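## Task

Lot numbers are printed on the shelf edge beneath each shelf spot, and several spots may carry the same number. Bring one cardboard box from lot 451 and one from lot 434 onto the desk so that nothing sticks out over its edge. Every other cardboard box must stay on the shelf where it began. If no box of a lot exists in the storeroom, leave that lot out. The robot must not tip over or finish leaning.

## Robot and tools

Robot: a simulated Hello Robot Stretch 3 with a single arm. It has a two-wheeled base (0.33 m long, 0.34 m wide, rounded rear) that pivots about a point midway between the drive wheels, 0.05 m behind the front edge. A lift rides up a mast, and the arm telescopes out to the robot's RIGHT. The base cannot slide sideways, so to shift the gripper forward or back you drive the base. With the arm retracted and the wrist folded, a turn sweeps a circle of radius 0.28 m; an unfolded, level wrist reaches past that circle. Loose objects may occasionally get nudged by something else.

Frames: the base frame has its origin on the floor between the drive wheels, x forward, y left, z up, in metres. hand_pose is reported in it, at the point where closed fingertips meet; with all wrist joints at zero its x points up, y back along the arm toward the mast, z toward the rear. The odometry frame is the base frame at the scene's start; base_odometry counts wheel turns only, so slip shows as travel. Heading is in rad, left positive, -3.142 to 3.142. turned_by_wheels and turned_by_imu give the turn since the previous result; if they disagree by more than 0.15 rad, believe turned_by_imu. base_tilt is in degrees, forward and right positive, with an offset of up to about 4.

move: one action per call. base takes exactly one key: {"translate_m": d} is a relative drive in metres, forward positive, -3 to 3; {"rotate_rad": d} is a relative turn in place, left positive, -6.4 to 6.4. Each counts from the base position in the latest state report. joints is a single object of absolute targets by name: lift_m 0 to 1.1 (m); arm_m 0 to 0.52 (m extension); wrist_yaw_rad -1.345 to 4.42 (0 along the arm, positive swings toward the front); wrist_pitch_rad -1.57 to 0.451 (0 level, negative tips fingers down); wrist_roll_rad -2.911 to 2.918; gripper_m -0.089 to 0.179 (larger is wider; fingertip gap is 0.007 m less when nearly shut, 0.025 m less when wide); head_pan_rad -3.953 to 1.73 (0 forward, positive left, -1.57 looks along the arm); head_tilt_rad -1.53 to 0.419 (negative looks down). Done tolerances: 0.004 for lift, arm and gripper; 0.02 for yaw and roll; 0.05 pitch; 0.1 head. Options: pace "default" or "max"; speeds gives per-motion top speeds up to max (default/max: translate 0.12/0.30 m/s, rotate 0.76/1.90 rad/s, lift 0.11/0.15, arm 0.14/0.40). The base is capped at 0.10 m/s and 0.63 rad/s unless lift_m < 0.30, arm_m < 0.03 and wrist_yaw_rad > 2.54. contact_limits: arm_m takes an effort percentage (negative when retracting); lift_m takes {"down": n, "up": n} from 1 to 100 (below about 12 may trip in free motion; defaults 32-47 down, 21-36 up); translate_m and rotate_rad take a wheel-effort limit, otherwise the base has no contact stop. Put a limit only in the same action as its motion. {"servos": "reboot"} stands alone and re-enables servos that shut off. cameras picks images (head_camera, nav_camera, wrist_camera, all; [] for none). blocking false returns within about 0.5 s while motion continues; a later move overrides only the targets it names. Unknown keys make a call invalid; out-of-range values get it refused, and a refusal or an unplanned stop cancels the rest of that reply's move, wait and finished_scene calls. An empty move returns state plus the scene number. Actions end after 14 s (time_out).

wait {seconds 0 to 10}: returns state and images, early if all motion ends. stop: brakes running motions, which then hold (and may keep pressing). zoom_image {camera, region [x0,y0,x1,y1]} with at most 504x504 pixels from the latest full image. finished_scene {scene}: ends the scene irreversibly; the goal must hold without the robot.

Results: move reads "done" or the worst status; base_status and joint_status give per-motion outcomes: moving, done, off_target (resting short, possibly still pushing), contact_stop (that joint goes slack until commanded again), time_out, torque_fault (target dropped). on_its_own lists what happened uncommanded; "held at" is the target. motor_effort is percent of maximum, positive toward higher values, peak in brackets; wrist pitch tops near 45 and roll near 72. lidar_m: 12 sectors of 30 degrees, first straight ahead, counter-clockwise (4th left, 7th back, 10th right), seen at 0.17 m height, 0.15 to 12 m; "-" is nothing or too near. wrist_depth_mm and head_depth_mm are 7x7 grids of median depth in mm (45-1000 and 280-4000).

Cameras: head_camera (896x504) arrives rotated, turn it a quarter clockwise; nav_camera (672x504) turn a quarter counterclockwise; wrist_camera is 644x364 on the gripper. Head pan/tilt move both head cameras. Calibration gives K and T_world_to_cam mapping base frame to camera, with small per-scene errors.

Care: to grip, command gripper_m below the object width; release by at least 0.05 above it. Readings do not confirm a hold. Before folding (yaw to 3.0) or unfolding the wrist, have lift_m 0.32-0.95, pitch -0.4, roll near 0; folded, lift may drop to 0.25. With yaw below -0.4 keep pitch at -0.5 or lower. Pushing something solid with the gripper above about 0.45 m, or driving while hooked on something, can tip the robot; back off if base_tilt leans. Wrist and head have no contact stop and overload into torque_fault. Avoid drops, releasing moving items, slams and hard pushes. The simulation keeps running between calls.

Each tool is called as name([rows], argument=value, ...), one row to a line, values as JSON.

## Session

move()

Scene clock: 0.00 s.
base_odometry: x=+0.000 y=+0.000 heading=+0.000
turned_by_wheels: +0.000
turned_by_imu: +0.000
base_tilt: forward=-0.3 right=-1.3
lidar_m: 0.73 0.73 0.85 1.53 2.66 1.26 1.01 1.11 1.82 1.63 1.40 0.83
head_depth_mm: 802 792 784 776 768 761 757 / 774 765 758 751 744 737 730 / 748 740 734 728 721 715 708 / 724 715 710 705 699 694 687 / 702 695 689 684 679 672 667 / 681 673 667 664 658 652 648 / 661 655 652 644 640 634 631
base_status: not commanded
joint_positions: lift_m=+0.374 arm_m=+0.001 wrist_yaw_rad=+3.009 wrist_pitch_rad=-0.462 wrist_roll_rad=+0.000 gripper_m=+0.037 head_pan_rad=+0.000 head_tilt_rad=-0.003
joint_status: not commanded
measured_speeds: all 0
motor_effort: left_wheel=-0.4 right_wheel=+0.1 lift_m=+22.4 arm_m=-2.9 wrist_yaw_rad=-1.0 wrist_pitch_rad=+1.9 wrist_roll_rad=-0.1 gripper_m=+0.3 head_pan_rad=+1.2 head_tilt_rad=+6.7
hand_pose: x=+0.0076 y=+0.0712 z=+0.3774 quat_wxyz=(+0.207, +0.697, +0.116, +0.676) (m; base frame)
wrist_depth_mm: - 138 - - - 859 - / - 151 - - - 975 - / - 167 922 - - 937 - / 840 775 203 821 806 791 762 / 698 671 212 657 648 671 666 / 590 599 126 579 128 582 578 / 522 546 287 355 507 509 509
pictures: head_camera (sideways), nav_camera (sideways), wrist_camera
camera_calibration:
head_camera: T_world_to_cam=[[0.049258, -0.0462949, -0.997713, 1.31416], [0.0559933, 0.997482, -0.0435198, 0.0560066], [0.997215, -0.0537216, 0.0517262, -0.117899], [0, 0, 0, 1]] pos_world=[0.0497012, -0.00136013, 1.31969]
nav_camera: T_world_to_cam=[[-0.0233498, 0.0170467, 0.999582, -1.25828], [0.00969844, -0.999804, 0.017277, 0.0275711], [0.99968, 0.0100978, 0.0231799, -0.0831342], [0, 0, 0, 1]] pos_world=[0.0534596, 0.0498547, 1.25921]
wrist_camera: T_world_to_cam=[[0.994963, -0.0965217, -0.0270514, 0.016197], [-0.0806635, -0.610724, -0.787724, 0.37395], [0.0595115, 0.785938, -0.615434, 0.342021], [0, 0, 0, 1]] pos_world=[-0.00630544, -0.0388635, 0.505499]

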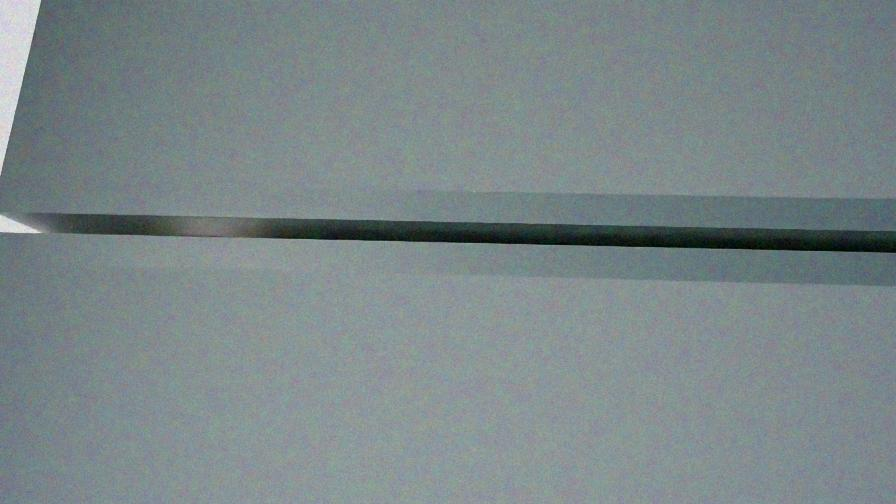

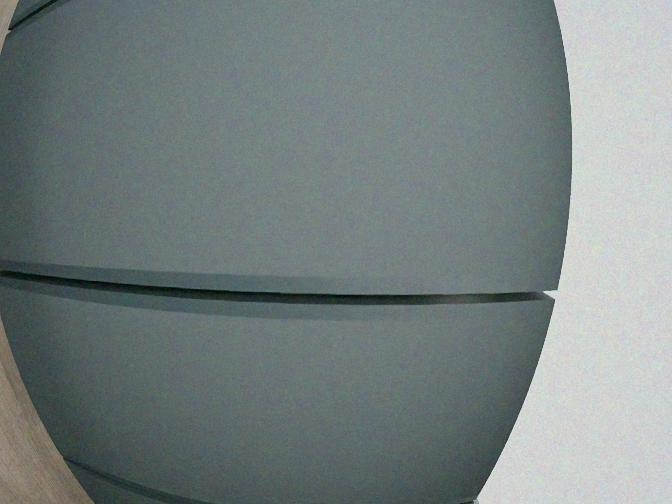

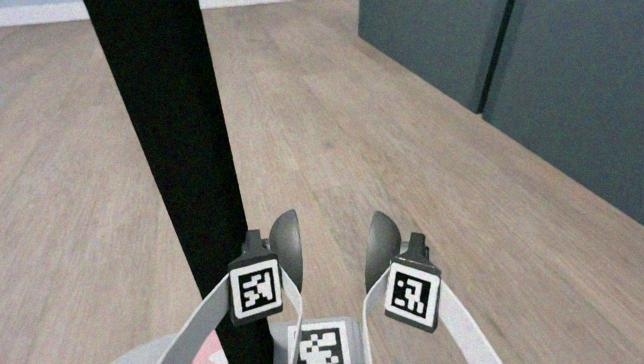

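move(joints={"head_pan_rad":1.5,"head_tilt_rad":-0.15}, cameras=["nav_camera","head_camera"])

move(joints={"head_pan_rad":-1.2}, cameras=["nav_camera","head_camera"])

move(joints={"head_pan_rad":-2.6}, cameras=["nav_camera","head_camera"])

move(joints={"head_pan_rad":-3.9}, cameras=["nav_camera","head_camera"])

Scene clock: 8.03 s.
move: done
base_odometry: x=+0.000 y=+0.000 heading=+0.000
turned_by_wheels: +0.000
turned_by_imu: +0.000
base_tilt: forward=-0.5 right=-1.2
lidar_m: 0.72 0.72 0.85 1.53 2.66 1.26 1.01 1.11 1.82 1.62 1.39 0.83
head_depth_mm: 1800 1135 1130 1131 1135 1139 1135 / 2102 1372 1371 1372 1375 1373 1381 / - 2670 2706 2757 1754 1755 1711 / - 2571 2651 2706 2765 2562 1828 / - 2516 2576 2630 2676 2539 1831 / - 2447 2505 2543 2587 2550 1828 / - 2368 2388 2458 2525 2516 1807
base_status: not commanded
joint_positions: lift_m=+0.374 arm_m=+0.001 wrist_yaw_rad=+3.009 wrist_pitch_rad=-0.462 wrist_roll_rad=+0.000 gripper_m=+0.037 head_pan_rad=+1.535 head_tilt_rad=-0.149
joint_status: all done
measured_speeds: translate_m=+0.000 rotate_rad=+0.000 lift_m=+0.000 arm_m=+0.000 wrist_yaw_rad=+0.000 wrist_pitch_rad=+0.000 wrist_roll_rad=+0.000 head_pan_rad=-0.024 head_tilt_rad=+0.000
motor_effort: left_wheel=-0.3(0.8) right_wheel=+0.3(1.1) lift_m=+23.6(23.9) arm_m=-9.8(10.1) wrist_yaw_rad=-1.1(1.5) wrist_pitch_rad=+1.9(2.0) wrist_roll_rad=-0.1(0.3) gripper_m=+0.9(0.9) head_pan_rad=-3.0(5.4) head_tilt_rad=-2.5(8.5)
hand_pose: x=+0.0076 y=+0.0712 z=+0.3774 quat_wxyz=(+0.207, +0.697, +0.116, +0.676) (m; base frame)
wrist_depth_mm: - 138 - - - 852 - / - 151 - - - 968 - / - 167 936 - - 933 - / 835 782 204 815 797 801 760 / 704 668 211 666 649 673 667 / 600 597 126 576 129 588 580 / 524 537 287 353 499 515 510
pictures: head_camera (sideways), nav_camera (sideways)
camera_calibration:
head_camera: T_world_to_cam=[[0.0428829, -0.0974635, -0.994315, 1.30959], [-0.995112, 0.0844489, -0.051195, 0.072369], [0.0889584, 0.99165, -0.0933656, 0.0765019], [0, 0, 0, 1]] pos_world=[0.00905088, 0.0456624, 1.31299]
nav_camera: T_world_to_cam=[[-0.0127513, 0.122419, 0.992397, -1.24874], [0.999604, -0.0233363, 0.0157226, 0.0236241], [0.0250836, 0.992204, -0.122073, 0.111923], [0, 0, 0, 1]] pos_world=[-0.0423451, 0.0423701, 1.25253]

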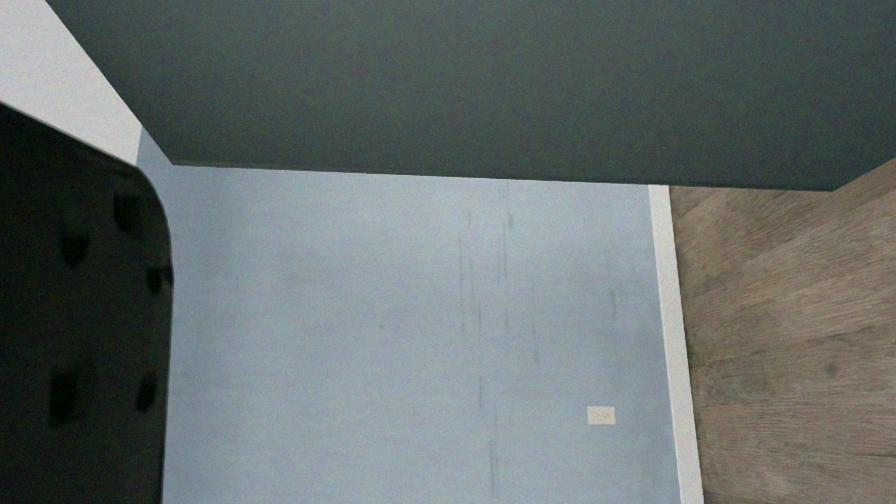

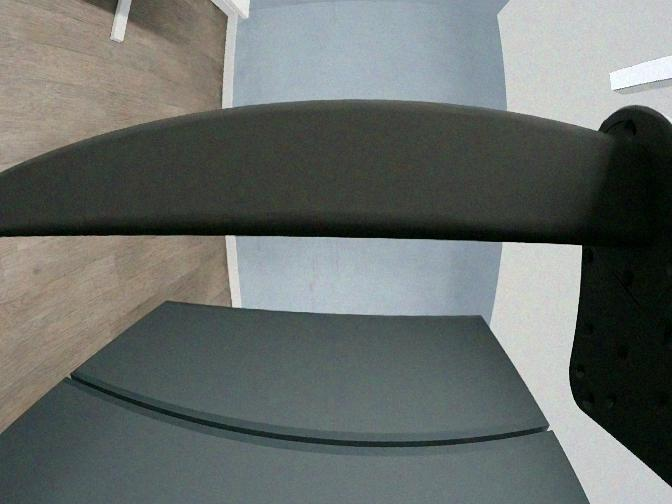

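Scene clock: 10.73 s.
move: done
base_odometry: x=+0.000 y=+0.000 heading=+0.000
turned_by_wheels: +0.000
turned_by_imu: +0.000
base_tilt: forward=-0.3 right=-1.3
lidar_m: 0.72 0.73 0.85 1.53 2.66 1.26 1.01 1.11 1.81 1.62 1.39 0.83
head_depth_mm: 1879 1690 1906 1938 1991 1908 1749 / 1893 1587 1540 1623 1588 1664 1655 / 1918 1879 1953 1998 2043 2080 1744 / 1938 1903 1975 2026 2077 2059 1730 / 1940 1944 2016 2043 2078 2047 1715 / 1984 1736 1866 1903 1945 1904 1726 / 2005 1536 1563 1572 1612 1654 1662
base_status: not commanded
joint_positions: lift_m=+0.374 arm_m=+0.001 wrist_yaw_rad=+3.009 wrist_pitch_rad=-0.462 wrist_roll_rad=+0.000 gripper_m=+0.037 head_pan_rad=-1.208 head_tilt_rad=-0.150
joint_status: all done
measured_speeds: translate_m=+0.000 rotate_rad=+0.000 lift_m=+0.000 arm_m=+0.000 wrist_yaw_rad=+0.000 wrist_pitch_rad=+0.000 wrist_roll_rad=+0.000 head_pan_rad=+0.024 head_tilt_rad=+0.000
motor_effort: left_wheel=-0.2(0.8) right_wheel=+0.8(1.1) lift_m=+23.3(24.0) arm_m=-12.6(13.4) wrist_yaw_rad=-0.3(1.6) wrist_pitch_rad=+1.8(2.1) wrist_roll_rad=-0.2(0.3) gripper_m=+0.6(1.1) head_pan_rad=+3.3(4.8) head_tilt_rad=-2.7(3.3)
hand_pose: x=+0.0076 y=+0.0712 z=+0.3774 quat_wxyz=(+0.207, +0.697, +0.116, +0.676) (m; base frame)
wrist_depth_mm: - 139 - - - 852 - / - 150 - - - 981 - / - 167 907 - - 941 - / 829 759 204 829 810 792 762 / 702 678 210 659 654 679 674 / 603 602 126 567 129 581 576 / 522 533 288 355 500 508 509
pictures: head_camera (sideways), nav_camera (sideways)
camera_calibration:
head_camera: T_world_to_cam=[[-0.0777493, 0.0745618, -0.994181, 1.31011], [0.950052, 0.307862, -0.0512091, 0.0604794], [0.302252, -0.948505, -0.0947737, 0.0770489], [0, 0, 0, 1]] pos_world=[0.0211134, -0.0432224, 1.31289]
nav_camera: T_world_to_cam=[[0.0596904, -0.109224, 0.992223, -1.249], [-0.93056, -0.365803, 0.0157134, 0.0353575], [0.361242, -0.924261, -0.123474, 0.111685], [0, 0, 0, 1]] pos_world=[0.0671106, -0.0202612, 1.25253]

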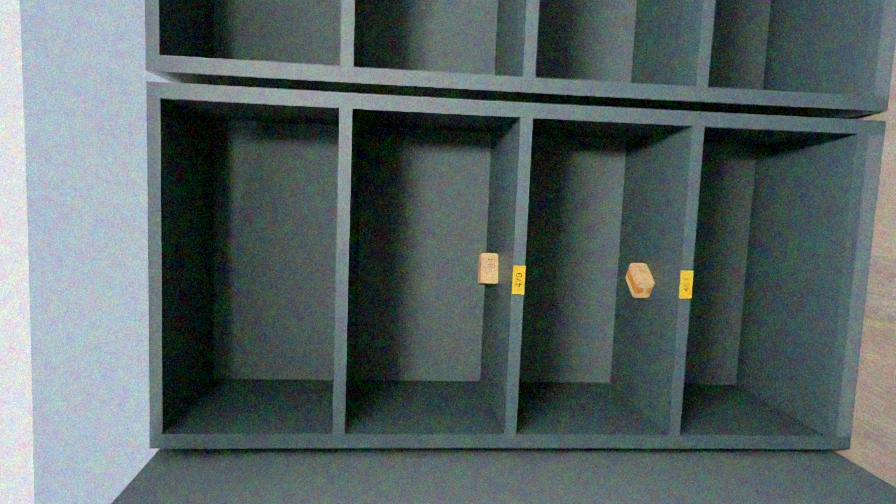

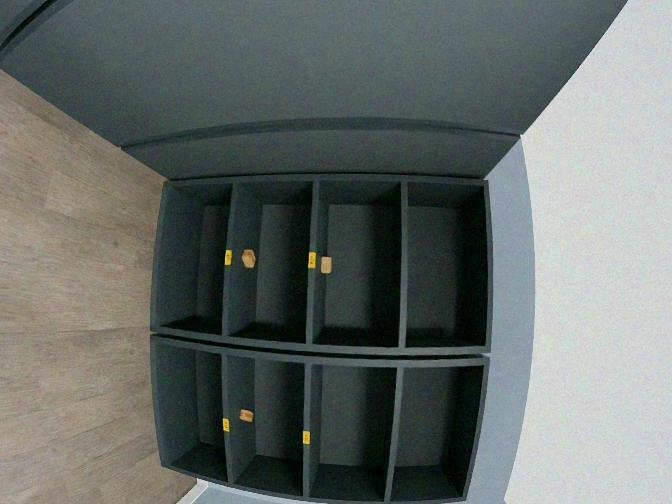

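Scene clock: 11.93 s.
move: done
base_odometry: x=+0.000 y=+0.000 heading=+0.000
turned_by_wheels: +0.000
turned_by_imu: +0.000
base_tilt: forward=-0.4 right=-1.2
lidar_m: 0.72 0.72 0.85 1.53 2.66 1.26 1.01 1.12 1.81 1.62 1.39 0.83
head_depth_mm: 1380 1397 1426 1452 1471 1191 848 / 1419 1439 1456 1482 1519 1178 844 / 1442 1480 1504 1529 1554 1422 878 / 1494 1514 1551 1562 1596 1619 1661 / 1534 1543 1576 1600 1628 1660 1675 / 1565 1583 1624 1670 1698 1720 1726 / 1617 1639 1663 1706 1733 1776 1778
base_status: not commanded
joint_positions: lift_m=+0.374 arm_m=+0.001 wrist_yaw_rad=+3.009 wrist_pitch_rad=-0.462 wrist_roll_rad=+0.000 gripper_m=+0.037 head_pan_rad=-2.634 head_tilt_rad=-0.150
joint_status: all done
measured_speeds: all 0
motor_effort: left_wheel=-0.2(0.7) right_wheel=+0.9(0.9) lift_m=+23.7(23.9) arm_m=-13.1(13.7) wrist_yaw_rad=+0.3(1.3) wrist_pitch_rad=+1.9(2.0) wrist_roll_rad=-0.2(0.2) gripper_m=+0.2(0.9) head_pan_rad=+3.4(6.3) head_tilt_rad=-2.8(3.7)
hand_pose: x=+0.0076 y=+0.0712 z=+0.3774 quat_wxyz=(+0.207, +0.697, +0.116, +0.676) (m; base frame)
wrist_depth_mm: - 139 - - - 856 - / - 150 - - - 961 - / - 167 931 - - 929 - / 825 773 204 813 820 807 770 / 697 666 212 655 655 673 661 / 597 600 126 571 128 581 573 / 526 540 288 355 509 503 505
pictures: head_camera (sideways), nav_camera (sideways)
camera_calibration:
head_camera: T_world_to_cam=[[0.0627631, 0.0878817, -0.994152, 1.30923], [0.442381, -0.895363, -0.0512204, 0.0636009], [-0.894628, -0.436579, -0.0950729, 0.0847273], [0, 0, 0, 1]] pos_world=[-0.0345076, -0.0211213, 1.31289]
nav_camera: T_world_to_cam=[[-0.0995789, -0.0749965, 0.992199, -1.248], [-0.496919, 0.867654, 0.0157109, 0.0327923], [-0.862064, -0.491479, -0.123667, 0.119466], [0, 0, 0, 1]] pos_world=[-0.00499213, -0.0633331, 1.25252]

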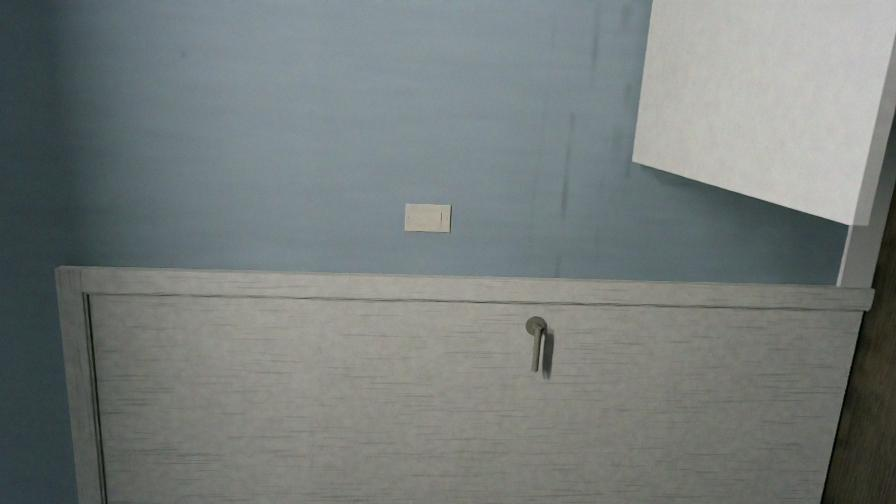

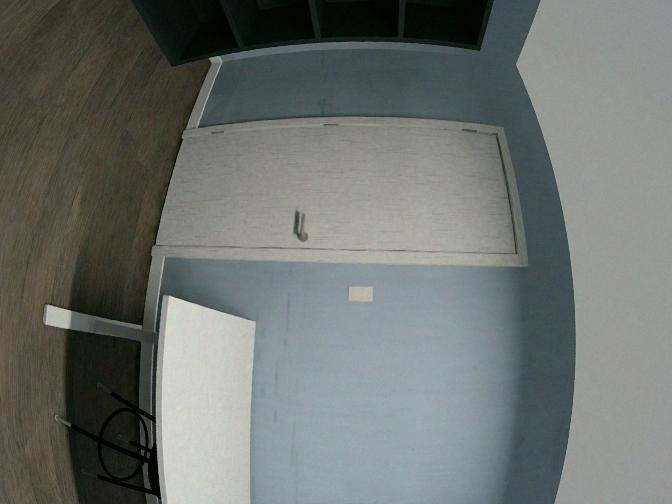

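Scene clock: 14.10 s.
move: done
base_odometry: x=+0.000 y=+0.000 heading=+0.000
turned_by_wheels: +0.000
turned_by_imu: +0.000
base_tilt: forward=-0.2 right=-1.2
lidar_m: 0.73 0.73 0.85 1.53 2.66 1.26 1.01 1.11 1.81 1.62 1.39 0.83
head_depth_mm: - - - - - - - / - - - - - - - / - 2736 2779 2818 2862 2593 1845 / 2142 2782 2897 2937 3047 2562 1826 / 2141 2365 2398 2476 2444 2274 1822 / 1965 2060 2105 2157 2067 1301 1682 / 1798 1815 1859 1885 1819 1149 1759
base_status: not commanded
joint_positions: lift_m=+0.374 arm_m=+0.001 wrist_yaw_rad=+3.009 wrist_pitch_rad=-0.462 wrist_roll_rad=+0.000 gripper_m=+0.037 head_pan_rad=-3.908 head_tilt_rad=-0.150
joint_status: all done
measured_speeds: translate_m=+0.000 rotate_rad=+0.000 lift_m=+0.000 arm_m=+0.000 wrist_yaw_rad=+0.000 wrist_pitch_rad=+0.000 wrist_roll_rad=+0.000 head_pan_rad=+0.024 head_tilt_rad=+0.000
motor_effort: left_wheel=-0.3(0.7) right_wheel=+0.3(0.8) lift_m=+23.7(24.2) arm_m=-13.1(13.7) wrist_yaw_rad=-0.5(1.8) wrist_pitch_rad=+1.9(2.0) wrist_roll_rad=-0.3(0.3) gripper_m=+0.2(1.1) head_pan_rad=+3.4(4.4) head_tilt_rad=-1.8(2.7)
hand_pose: x=+0.0076 y=+0.0712 z=+0.3774 quat_wxyz=(+0.207, +0.697, +0.116, +0.676) (m; base frame)
wrist_depth_mm: - 138 - - - 855 - / - 150 - - - 979 - / - 167 908 - - 947 - / 838 775 203 813 809 802 756 / 700 671 212 669 660 674 668 / 606 604 126 574 128 583 581 / 527 536 287 353 504 508 505
pictures: head_camera (sideways), nav_camera (sideways)
camera_calibration:
head_camera: T_world_to_cam=[[0.102372, -0.0343709, -0.994152, 1.30899], [-0.727154, -0.684561, -0.0512111, 0.0707228], [-0.678798, 0.728145, -0.0950731, 0.0834428], [0, 0, 0, 1]] pos_world=[-0.0259369, 0.0326466, 1.31289]
nav_camera: T_world_to_cam=[[-0.100805, 0.0733382, 0.9922, -1.248], [0.684687, 0.728668, 0.0157028, 0.0255825], [-0.721833, 0.680929, -0.123667, 0.118573], [0, 0, 0, 1]] pos_world=[-0.0577302, -0.00785477, 1.25252]

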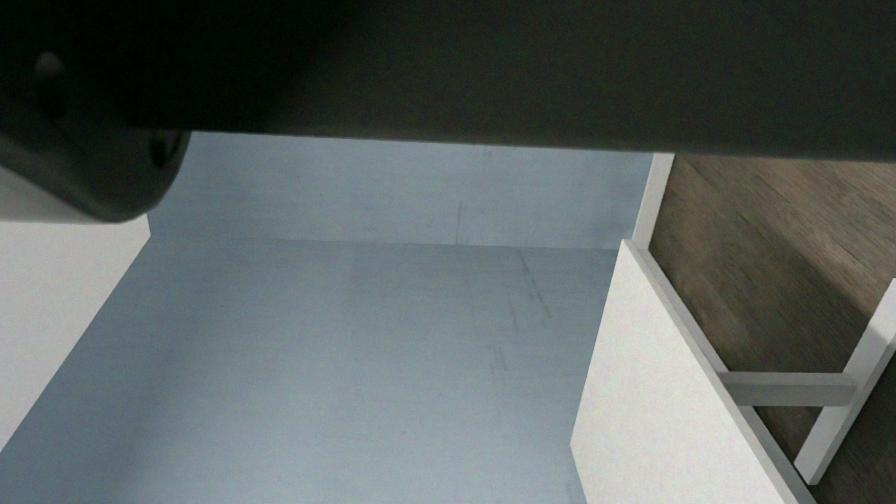

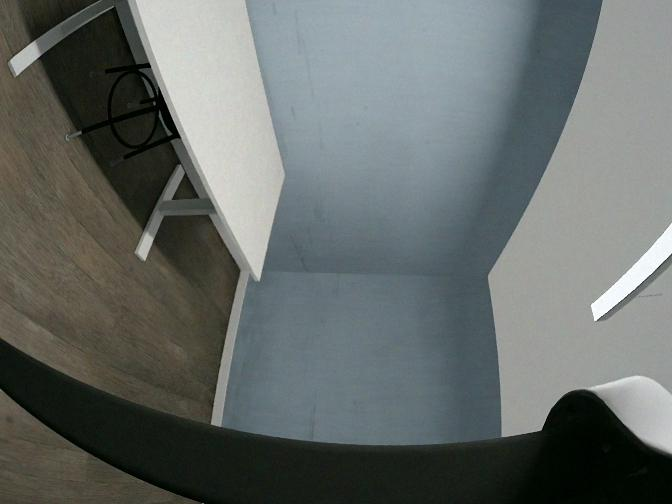

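move(joints={"head_pan_rad":-1.45,"head_tilt_rad":-0.3}, cameras=["nav_camera","head_camera"])

zoom_image(camera="head_camera", region=[392, 0, 896, 504])

Scene clock: 30.33 s.
move: done
base_odometry: x=+0.000 y=+0.000 heading=+0.000
turned_by_wheels: +0.000
turned_by_imu: +0.000
base_tilt: forward=-0.4 right=-1.2
lidar_m: 0.72 0.73 0.85 1.53 2.66 1.25 1.01 1.11 1.82 1.62 1.39 0.82
head_depth_mm: 1819 1961 2085 2180 2093 1920 1569 / 1697 1933 2024 2119 2178 1906 1545 / 1707 1900 2021 2108 2130 1887 1541 / 1436 1600 1608 1682 1845 1833 1534 / 1602 1841 1970 2061 2097 1882 1522 / 1626 1819 1927 2030 2068 1862 1514 / 1655 1811 1905 2001 2048 1835 1522
base_status: not commanded
joint_positions: lift_m=+0.374 arm_m=+0.001 wrist_yaw_rad=+3.009 wrist_pitch_rad=-0.462 wrist_roll_rad=+0.000 gripper_m=+0.037 head_pan_rad=-1.442 head_tilt_rad=-0.304
joint_status: all done
measured_speeds: translate_m=+0.000 rotate_rad=+0.000 lift_m=+0.000 arm_m=+0.000 wrist_yaw_rad=+0.000 wrist_pitch_rad=+0.000 wrist_roll_rad=+0.000 head_pan_rad=-0.024 head_tilt_rad=+0.000
motor_effort: left_wheel=-0.5(0.8) right_wheel=-0.1(1.3) lift_m=+23.9(24.1) arm_m=-13.0(13.5) wrist_yaw_rad=-0.2(1.7) wrist_pitch_rad=+1.9(2.1) wrist_roll_rad=-0.1(0.5) gripper_m=-0.3(1.0) head_pan_rad=-2.6(5.9) head_tilt_rad=+2.5(6.6)
hand_pose: x=+0.0076 y=+0.0712 z=+0.3774 quat_wxyz=(+0.207, +0.697, +0.116, +0.676) (m; base frame)
wrist_depth_mm: - 139 - - - 871 - / - 151 - - - 962 - / - 167 919 - - 938 - / 835 771 203 824 801 803 764 / 705 668 211 661 657 678 661 / 597 595 126 571 129 579 576 / 521 534 289 355 501 508 508
pictures: head_camera (sideways), nav_camera (sideways)
camera_calibration:
head_camera: T_world_to_cam=[[-0.0777674, 0.240403, -0.967553, 1.27523], [0.994439, 0.0878302, -0.0581056, 0.0692208], [0.0710116, -0.966691, -0.245897, 0.275181], [0, 0, 0, 1]] pos_world=[0.010794, -0.0466331, 1.30554]
nav_camera: T_world_to_cam=[[0.0520703, -0.269328, 0.96164, -1.20898], [-0.989672, -0.142703, 0.0136213, 0.0385183], [0.13356, -0.952417, -0.273976, 0.308973], [0, 0, 0, 1]] pos_world=[0.0598058, -0.0258428, 1.24673]

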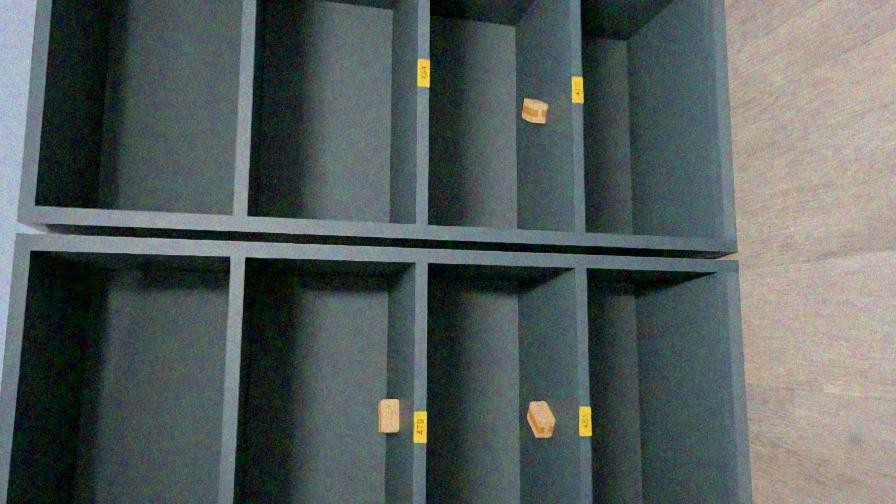

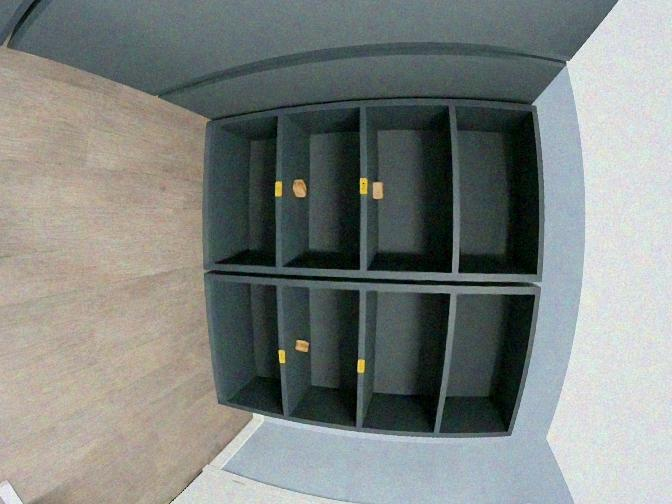

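Scaled by 1.000.

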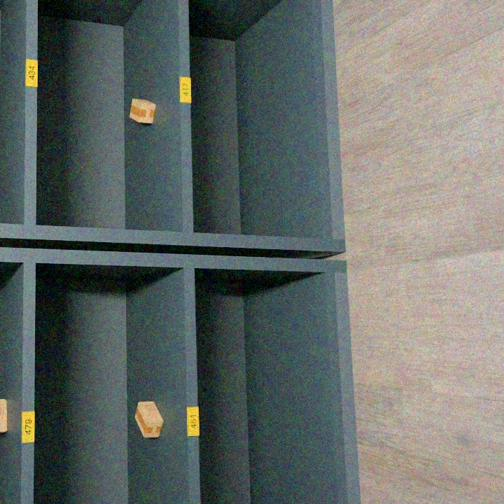

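zoom_image(camera="head_camera", region=[370, 380, 620, 460])

zoom_image(camera="head_camera", region=[390, 40, 640, 140])

Scaled by 2.016 from the camera's 896x504 image, which has a finer 1280x720 frame.

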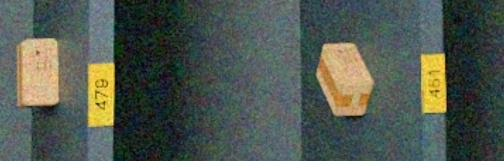

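Scaled by 2.016 from the camera's 896x504 image, which has a finer 1280x720 frame.

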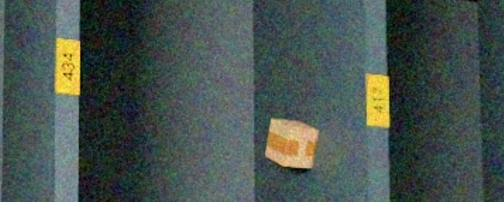

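move(base={"rotate_rad":1.87}, joints={"head_pan_rad":0,"head_tilt_rad":-0.4,"lift_m":0.28}, cameras=["nav_camera"], pace="max")

Scene clock: 72.70 s.
move: done
base_odometry: x=+0.000 y=+0.000 heading=+1.870
turned_by_wheels: +1.870
turned_by_imu: +1.833
base_tilt: forward=-0.3 right=-1.2
lidar_m: 2.65 1.64 1.01 1.11 1.60 1.96 1.63 0.99 0.75 0.73 0.76 1.08
head_depth_mm: 2213 2366 2531 2722 2457 1805 1426 / 2245 2376 2526 2695 2457 1798 1418 / 2224 2365 2521 2726 2435 1796 1412 / 2233 2422 2559 2736 2430 1760 1401 / 2246 2398 2556 2734 2378 1775 1402 / 2255 2406 2551 2755 2372 1745 1386 / 2267 2407 2558 2758 2347 1745 1386
base_status: done
joint_positions: lift_m=+0.280 arm_m=+0.001 wrist_yaw_rad=+3.009 wrist_pitch_rad=-0.463 wrist_roll_rad=+0.000 gripper_m=+0.037 head_pan_rad=+0.003 head_tilt_rad=-0.400
joint_status: all done
measured_speeds: all 0
motor_effort: left_wheel=-6.3(14.6) right_wheel=+9.8(14.4) lift_m=+30.6(31.4) arm_m=-12.7(13.6) wrist_yaw_rad=-0.2(2.1) wrist_pitch_rad=+2.2(2.2) wrist_roll_rad=-0.2(0.3) gripper_m=+0.7(1.0) head_pan_rad=-3.0(5.1) head_tilt_rad=-3.6(7.4)
hand_pose: x=+0.0076 y=+0.0710 z=+0.2826 quat_wxyz=(+0.208, +0.697, +0.117, +0.676) (m; base frame)
wrist_depth_mm: - 138 - - - - - / - 150 - - - - - / 844 167 746 824 802 802 785 / 672 623 203 657 643 647 641 / 563 559 211 540 531 544 539 / 487 295 126 284 129 474 472 / 261 267 247 257 399 415 410
pictures: nav_camera (sideways)
camera_calibration:
nav_camera: T_world_to_cam=[[0.364615, 0.0181039, 0.930982, -1.17079], [0.0185133, -0.999754, 0.0121905, 0.0341864], [0.930974, 0.0127907, -0.36486, 0.422428], [0, 0, 0, 1]] pos_world=[0.0329833, 0.0499706, 1.24369]

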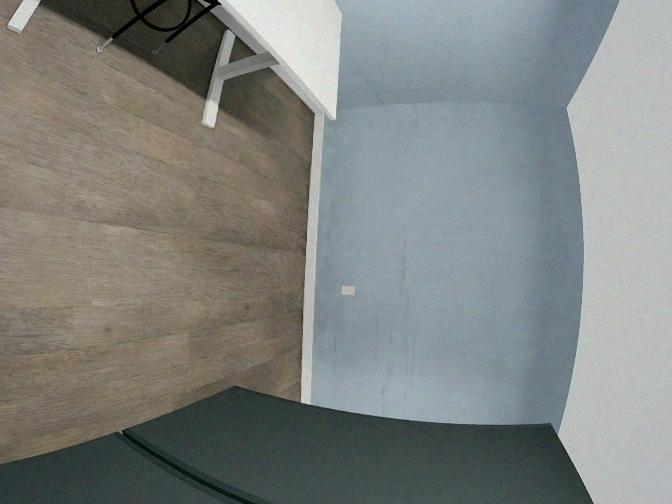

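move(base={"translate_m":2.0}, joints={"head_pan_rad":-1.3}, pace="max", cameras=["nav_camera"])

zoom_image(camera="nav_camera", region=[150, 0, 600, 504])

Scene clock: 85.37 s.
move: done
base_odometry: x=-0.589 y=+1.911 heading=+1.869
turned_by_wheels: +0.000
turned_by_imu: +0.002
base_tilt: forward=-0.2 right=-1.3
lidar_m: 0.68 0.71 1.00 1.47 1.55 1.74 2.74 1.10 0.88 2.27 0.92 0.69
head_depth_mm: 1845 1938 2071 2204 2282 1806 1430 / 1894 2006 2138 2260 2353 1786 1426 / 1970 2079 2216 2361 2419 1774 1415 / 1870 2017 2190 2352 2280 1770 1399 / 1420 1501 1607 1722 1864 1750 1393 / 1147 1210 1271 1342 1420 1517 1384 / 961 1001 1050 1094 1150 1210 1272
base_status: done
joint_positions: lift_m=+0.280 arm_m=+0.001 wrist_yaw_rad=+3.009 wrist_pitch_rad=-0.463 wrist_roll_rad=+0.000 gripper_m=+0.037 head_pan_rad=-1.300 head_tilt_rad=-0.401
joint_status: all done
measured_speeds: all 0
motor_effort: left_wheel=-3.0(9.4) right_wheel=+7.6(18.3) lift_m=+24.3(27.1) arm_m=-6.7(12.0) wrist_yaw_rad=+0.2(1.9) wrist_pitch_rad=+2.1(2.3) wrist_roll_rad=+0.2(0.4) gripper_m=+0.1(1.1) head_pan_rad=+3.2(5.2) head_tilt_rad=+4.3(4.5)
hand_pose: x=+0.0076 y=+0.0710 z=+0.2826 quat_wxyz=(+0.208, +0.697, +0.117, +0.676) (m; base frame)
wrist_depth_mm: - 139 - - - - - / - 150 - - - - 845 / 826 167 747 813 805 805 759 / 661 625 203 656 659 640 644 / 569 564 212 536 535 542 542 / 487 295 126 285 129 474 472 / 263 267 247 257 400 413 413
pictures: nav_camera (sideways)
camera_calibration:
nav_camera: T_world_to_cam=[[0.11437, -0.348183, 0.930423, -1.16855], [-0.959168, -0.282574, 0.0121581, 0.0402199], [0.25868, -0.893823, -0.366284, 0.428419], [0, 0, 0, 1]] pos_world=[0.0614009, -0.012574, 1.24368]

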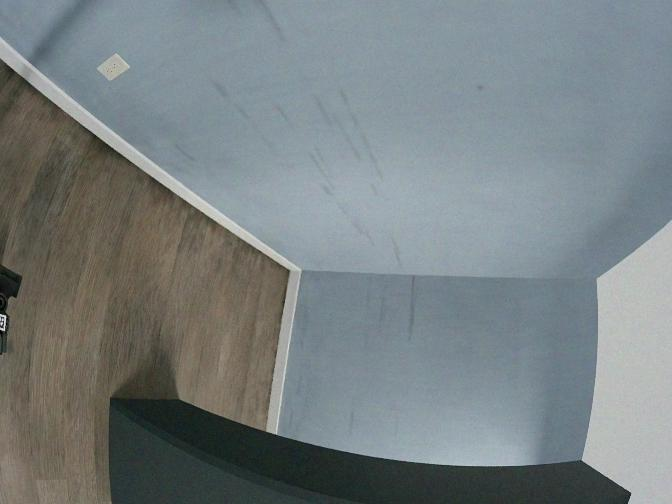

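Scaled by 1.000.

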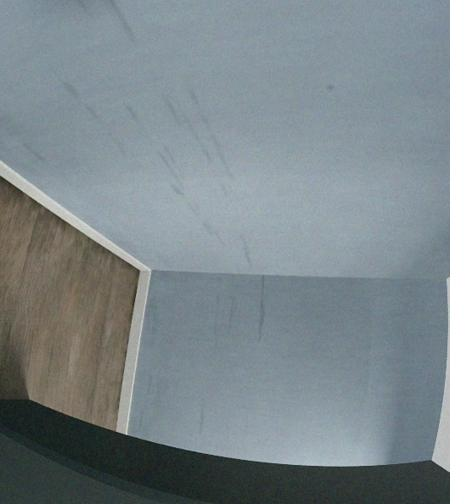

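move(base={"rotate_rad":-1.57}, pace="max", cameras=[])

move(base={"translate_m":1.6}, pace="max", cameras=["nav_camera","head_camera"])

Scene clock: 93.97 s.
move: done
base_odometry: x=-0.588 y=+1.911 heading=+0.300
turned_by_wheels: -1.570
turned_by_imu: -1.540
base_tilt: forward=-0.5 right=-1.2
lidar_m: 2.11 0.90 0.69 0.67 0.72 1.03 1.48 1.25 1.58 2.55 1.08 0.88
head_depth_mm: 3260 3406 3569 3508 2483 1807 1425 / 3337 3617 3742 3679 2465 1785 1416 / 3463 3229 3561 3502 2432 1789 1422 / 2180 2299 2495 2754 2400 1781 1404 / 1629 1732 1830 1989 2063 1755 1399 / 1332 1389 1474 1555 1658 1658 1386 / 1128 1173 1223 1278 1337 1425 1370
base_status: done
joint_positions: lift_m=+0.280 arm_m=+0.001 wrist_yaw_rad=+3.009 wrist_pitch_rad=-0.463 wrist_roll_rad=+0.000 gripper_m=+0.037 head_pan_rad=-1.300 head_tilt_rad=-0.400
joint_status: not commanded
measured_speeds: all 0
motor_effort: left_wheel=+5.9(15.3) right_wheel=-9.3(15.1) lift_m=+25.5(26.2) arm_m=-13.0(13.1) wrist_yaw_rad=-0.5(1.9) wrist_pitch_rad=+2.1(2.3) wrist_roll_rad=-0.2(0.3) gripper_m=+0.3(0.9) head_pan_rad=+2.9(3.7) head_tilt_rad=+3.8(5.3)
hand_pose: x=+0.0076 y=+0.0710 z=+0.2826 quat_wxyz=(+0.208, +0.697, +0.117, +0.676) (m; base frame)
wrist_depth_mm: - 138 - - - - - / - 150 161 - - - - / - 167 180 786 775 756 763 / 674 621 204 656 651 645 646 / 569 561 211 534 529 549 542 / 489 296 126 286 128 470 471 / 262 268 247 258 399 416 416
pictures: none
No camera images: "cameras" was empty.

Scene clock: 100.70 s.
move: done
base_odometry: x=+0.940 y=+2.384 heading=+0.300
turned_by_wheels: +0.000
turned_by_imu: +0.001
base_tilt: forward=-0.3 right=-1.4
lidar_m: 0.69 0.73 0.59 0.57 0.61 0.87 2.74 0.59 0.55 2.17 0.92 0.70
head_depth_mm: 3324 3577 3741 3886 2469 1803 1424 / 3460 3690 - 3809 2448 1789 1421 / 2496 2855 3264 3338 2421 1780 1409 / 1796 1917 2098 2307 2288 1777 1410 / 1386 1461 1563 1673 1803 1702 1400 / 1125 1175 1247 1319 1401 1488 1390 / 948 989 1033 1083 1141 1198 1259
base_status: done
joint_positions: lift_m=+0.280 arm_m=+0.001 wrist_yaw_rad=+3.009 wrist_pitch_rad=-0.463 wrist_roll_rad=+0.000 gripper_m=+0.037 head_pan_rad=-1.300 head_tilt_rad=-0.400
joint_status: not commanded
measured_speeds: all 0
motor_effort: left_wheel=-0.9(16.2) right_wheel=+4.7(10.8) lift_m=+27.3(28.0) arm_m=-11.4(13.5) wrist_yaw_rad=-1.2(1.5) wrist_pitch_rad=+2.2(2.3) wrist_roll_rad=+0.3(0.3) gripper_m=+0.1(1.1) head_pan_rad=+2.5(3.6) head_tilt_rad=+0.1(5.1)
hand_pose: x=+0.0076 y=+0.0710 z=+0.2826 quat_wxyz=(+0.208, +0.697, +0.117, +0.676) (m; base frame)
wrist_depth_mm: 566 139 557 574 579 580 587 / 618 151 602 619 612 633 632 / - 167 177 - - - 732 / 670 617 203 663 655 650 641 / 567 561 212 536 533 542 543 / 491 298 126 284 129 468 471 / 263 266 247 256 401 417 415
pictures: head_camera (sideways), nav_camera (sideways)
camera_calibration:
head_camera: T_world_to_cam=[[-0.135495, 0.315075, -0.939345, 1.23879], [0.970425, 0.233387, -0.0616959, 0.0740712], [0.199792, -0.919923, -0.33738, 0.393437], [0, 0, 0, 1]] pos_world=[0.0173647, -0.0456685, 1.30096]
nav_camera: T_world_to_cam=[[0.11398, -0.346629, 0.931051, -1.16933], [-0.959161, -0.282596, 0.0122107, 0.0401254], [0.258879, -0.89442, -0.364684, 0.426319], [0, 0, 0, 1]] pos_world=[0.0614023, -0.0126784, 1.24369]

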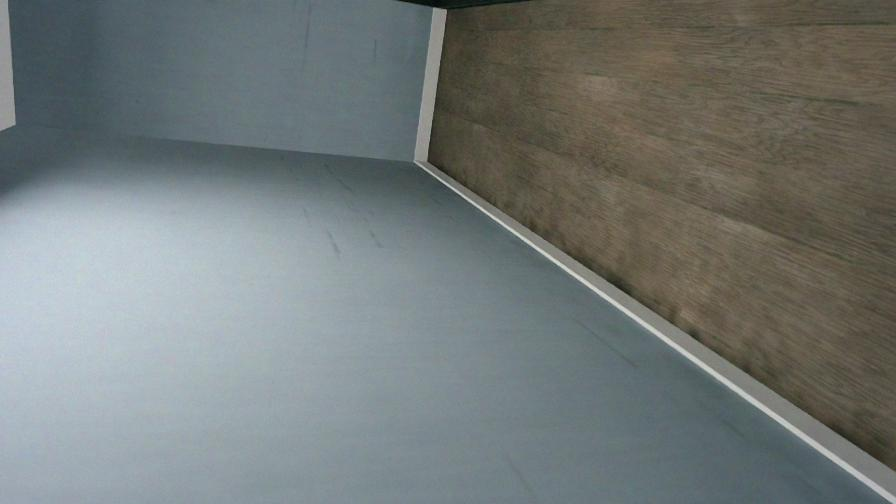

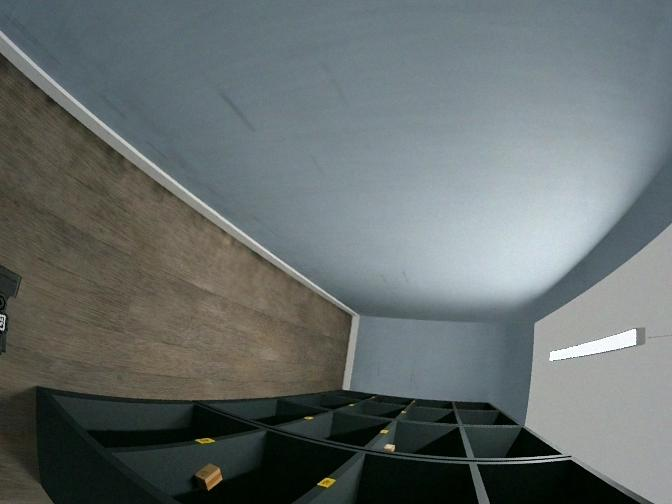

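move(base={"translate_m":0.18}, cameras=[])

move(base={"rotate_rad":-1.59}, joints={"head_pan_rad":-1.1,"head_tilt_rad":-0.35}, pace="max", cameras=["nav_camera","head_camera"])

zoom_image(camera="nav_camera", region=[150, 104, 500, 504])

Scene clock: 118.53 s.
move: done
base_odometry: x=+1.112 y=+2.437 heading=+0.300
turned_by_wheels: +0.000
turned_by_imu: +0.000
base_tilt: forward=-0.2 right=-1.2
lidar_m: 0.51 0.54 0.57 0.56 0.60 0.86 2.91 0.68 1.42 1.60 0.68 0.52
head_depth_mm: 3380 3616 3796 3903 2492 1803 1426 / 3120 3624 3829 3859 2456 1801 1420 / 1847 2081 2355 2788 2412 1786 1403 / 1308 1423 1552 1711 1895 1750 1405 / 1014 1082 1153 1234 1336 1453 1357 / 829 871 914 968 1027 1095 1171 / 700 728 763 797 840 880 927
base_status: done
joint_positions: lift_m=+0.280 arm_m=+0.001 wrist_yaw_rad=+3.009 wrist_pitch_rad=-0.463 wrist_roll_rad=+0.000 gripper_m=+0.037 head_pan_rad=-1.300 head_tilt_rad=-0.400
joint_status: not commanded
measured_speeds: all 0
motor_effort: left_wheel=+7.9(9.7) right_wheel=+2.0(11.0) lift_m=+28.3(29.0) arm_m=-10.2(11.4) wrist_yaw_rad=+0.4(1.8) wrist_pitch_rad=+2.2(2.3) wrist_roll_rad=-0.2(0.4) gripper_m=+0.6(1.0) head_pan_rad=+2.0(2.8) head_tilt_rad=-0.2(2.1)
hand_pose: x=+0.0076 y=+0.0710 z=+0.2826 quat_wxyz=(+0.208, +0.697, +0.117, +0.676) (m; base frame)
wrist_depth_mm: 559 139 549 565 574 576 577 / 605 151 606 624 625 622 616 / - 167 175 - - - 652 / 672 626 203 658 660 641 616 / 565 561 211 534 531 545 539 / 487 298 126 286 129 472 466 / 262 267 247 257 399 414 414
pictures: none
No camera images: "cameras" was empty.

Scene clock: 120.67 s.
move: done
base_odometry: x=+1.112 y=+2.437 heading=-1.290
turned_by_wheels: -1.590
turned_by_imu: -1.558
base_tilt: forward=-0.3 right=-1.2
lidar_m: 1.59 0.68 0.52 0.51 0.54 0.58 0.56 0.60 0.86 2.92 0.68 1.42
head_depth_mm: 2762 2854 2980 3151 2675 1918 1501 / 2907 3067 3200 3284 2660 1905 1475 / 2849 3104 3293 3439 2649 1895 1478 / 732 782 837 902 977 1059 1169 / 627 661 701 743 795 853 919 / 554 584 616 660 704 766 824 / 1109 1183 1284 1033 1372 1099 949
base_status: done
joint_positions: lift_m=+0.280 arm_m=+0.001 wrist_yaw_rad=+3.009 wrist_pitch_rad=-0.463 wrist_roll_rad=+0.000 gripper_m=+0.037 head_pan_rad=-1.095 head_tilt_rad=-0.350
joint_status: all done
measured_speeds: all 0
motor_effort: left_wheel=+5.1(14.8) right_wheel=-7.9(14.7) lift_m=+29.2(29.5) arm_m=-13.0(13.3) wrist_yaw_rad=-1.3(1.4) wrist_pitch_rad=+2.2(2.3) wrist_roll_rad=-0.2(0.3) gripper_m=+0.6(1.0) head_pan_rad=-2.6(5.2) head_tilt_rad=+5.8(6.4)
hand_pose: x=+0.0076 y=+0.0710 z=+0.2826 quat_wxyz=(+0.208, +0.697, +0.117, +0.676) (m; base frame)
wrist_depth_mm: 511 139 504 514 522 524 522 / 540 151 162 - - - - / - 166 175 - - - - / 641 196 198 635 633 622 636 / 572 563 212 538 534 541 546 / 490 297 126 285 128 475 468 / 262 267 247 257 402 415 416
pictures: head_camera (sideways), nav_camera (sideways)
camera_calibration:
head_camera: T_world_to_cam=[[-0.175411, 0.239186, -0.954998, 1.25945], [0.903864, 0.423602, -0.0599245, 0.0721421], [0.390206, -0.8737, -0.290496, 0.331321], [0, 0, 0, 1]] pos_world=[0.0264319, -0.0423284, 1.30335]
nav_camera: T_world_to_cam=[[0.160911, -0.274809, 0.947939, -1.19169], [-0.881684, -0.471663, 0.0129289, 0.0387325], [0.443554, -0.837863, -0.31819, 0.364631], [0, 0, 0, 1]] pos_world=[0.0641716, -0.0037058, 1.24517]

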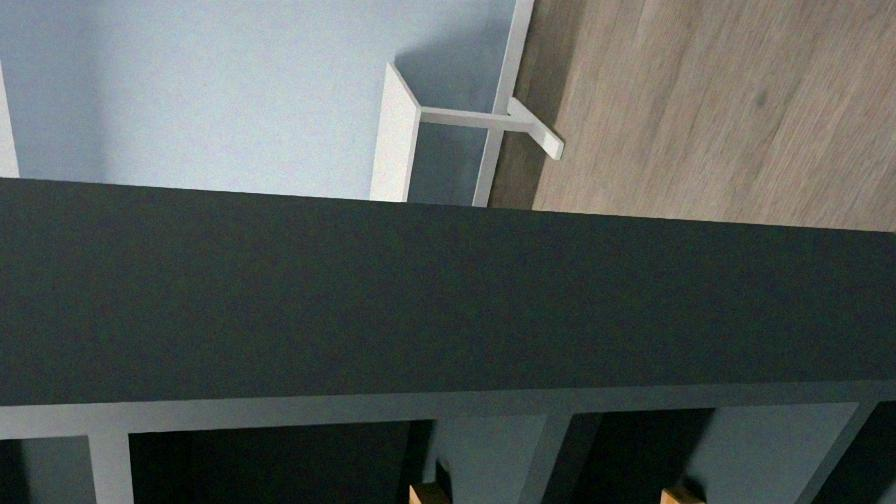

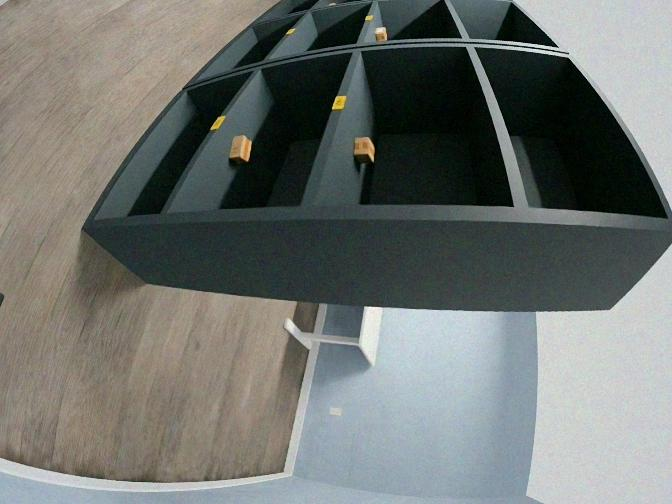

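Scaled by 1.260 from the camera's 672x504 image, which has a finer 792x594 frame.

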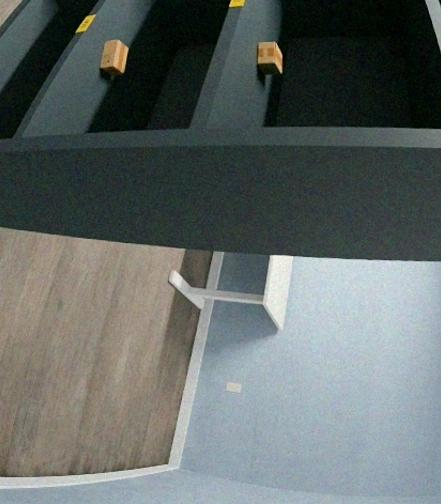

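move(base={"translate_m":0.7}, joints={"head_pan_rad":-1.5,"head_tilt_rad":-0.4}, pace="max", cameras=["nav_camera","head_camera"])

zoom_image(camera="nav_camera", region=[100, 0, 500, 504])

Scene clock: 136.10 s.
move: done
base_odometry: x=+1.306 y=+1.764 heading=-1.290
turned_by_wheels: +0.000
turned_by_imu: +0.000
base_tilt: forward=-0.4 right=-1.3
lidar_m: 1.45 0.62 0.48 0.46 0.49 0.71 1.26 1.33 0.58 0.99 0.84 0.84
head_depth_mm: 437 846 889 818 601 777 738 / 444 862 920 946 629 1056 842 / 451 874 932 935 625 1056 839 / 459 884 949 920 652 1053 832 / 468 897 958 910 647 1047 831 / 478 912 974 894 640 1039 822 / 489 921 988 885 675 1035 823
base_status: done
joint_positions: lift_m=+0.280 arm_m=+0.001 wrist_yaw_rad=+3.009 wrist_pitch_rad=-0.463 wrist_roll_rad=+0.000 gripper_m=+0.037 head_pan_rad=-1.500 head_tilt_rad=-0.400
joint_status: all done
measured_speeds: all 0
motor_effort: left_wheel=-0.1(14.4) right_wheel=+3.1(13.1) lift_m=+30.6(31.4) arm_m=-9.2(11.3) wrist_yaw_rad=-1.9(2.0) wrist_pitch_rad=+2.1(2.3) wrist_roll_rad=+0.0(0.3) gripper_m=+0.5(1.0) head_pan_rad=+3.7(4.9) head_tilt_rad=-3.9(7.8)
hand_pose: x=+0.0076 y=+0.0710 z=+0.2826 quat_wxyz=(+0.208, +0.697, +0.117, +0.676) (m; base frame)
wrist_depth_mm: 469 139 464 474 477 478 485 / 506 150 504 523 521 525 525 / 539 167 179 - - - - / - 190 193 625 628 616 620 / 569 558 213 541 532 545 544 / 486 297 126 286 128 470 473 / 263 265 247 257 398 417 413
pictures: head_camera (sideways), nav_camera (sideways)
camera_calibration:
head_camera: T_world_to_cam=[[-0.0701449, 0.336156, -0.93919, 1.23822], [0.997458, 0.0354545, -0.0618069, 0.074041], [0.0125217, -0.941139, -0.337789, 0.395106], [0, 0, 0, 1]] pos_world=[0.00805441, -0.0470097, 1.30096]
nav_camera: T_world_to_cam=[[0.0427067, -0.362862, 0.930864, -1.16867], [-0.996224, -0.0859648, 0.0121952, 0.0403473], [0.0755964, -0.927869, -0.365163, 0.428053], [0, 0, 0, 1]] pos_world=[0.0577457, -0.0234204, 1.24369]

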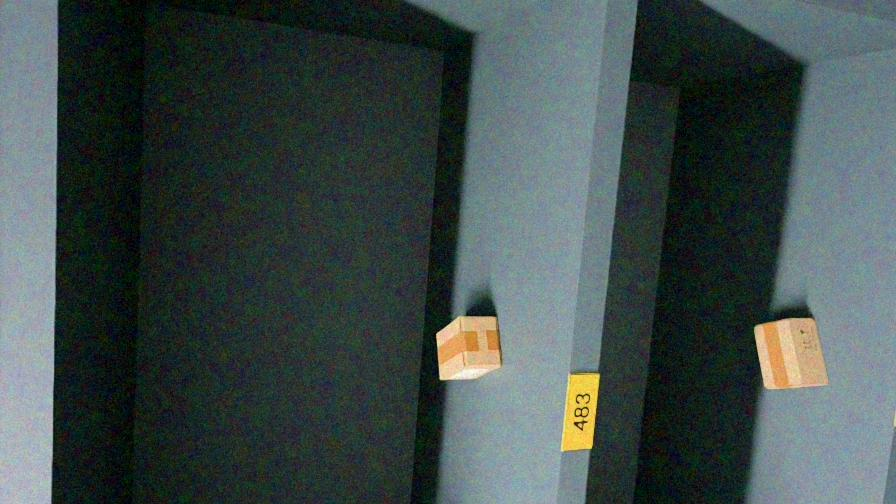

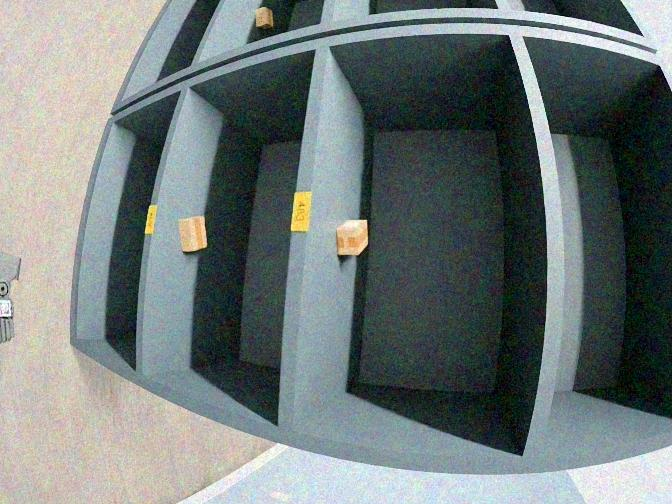

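Scaled by 1.000.

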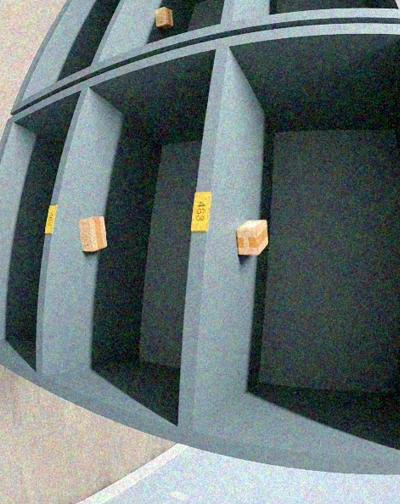

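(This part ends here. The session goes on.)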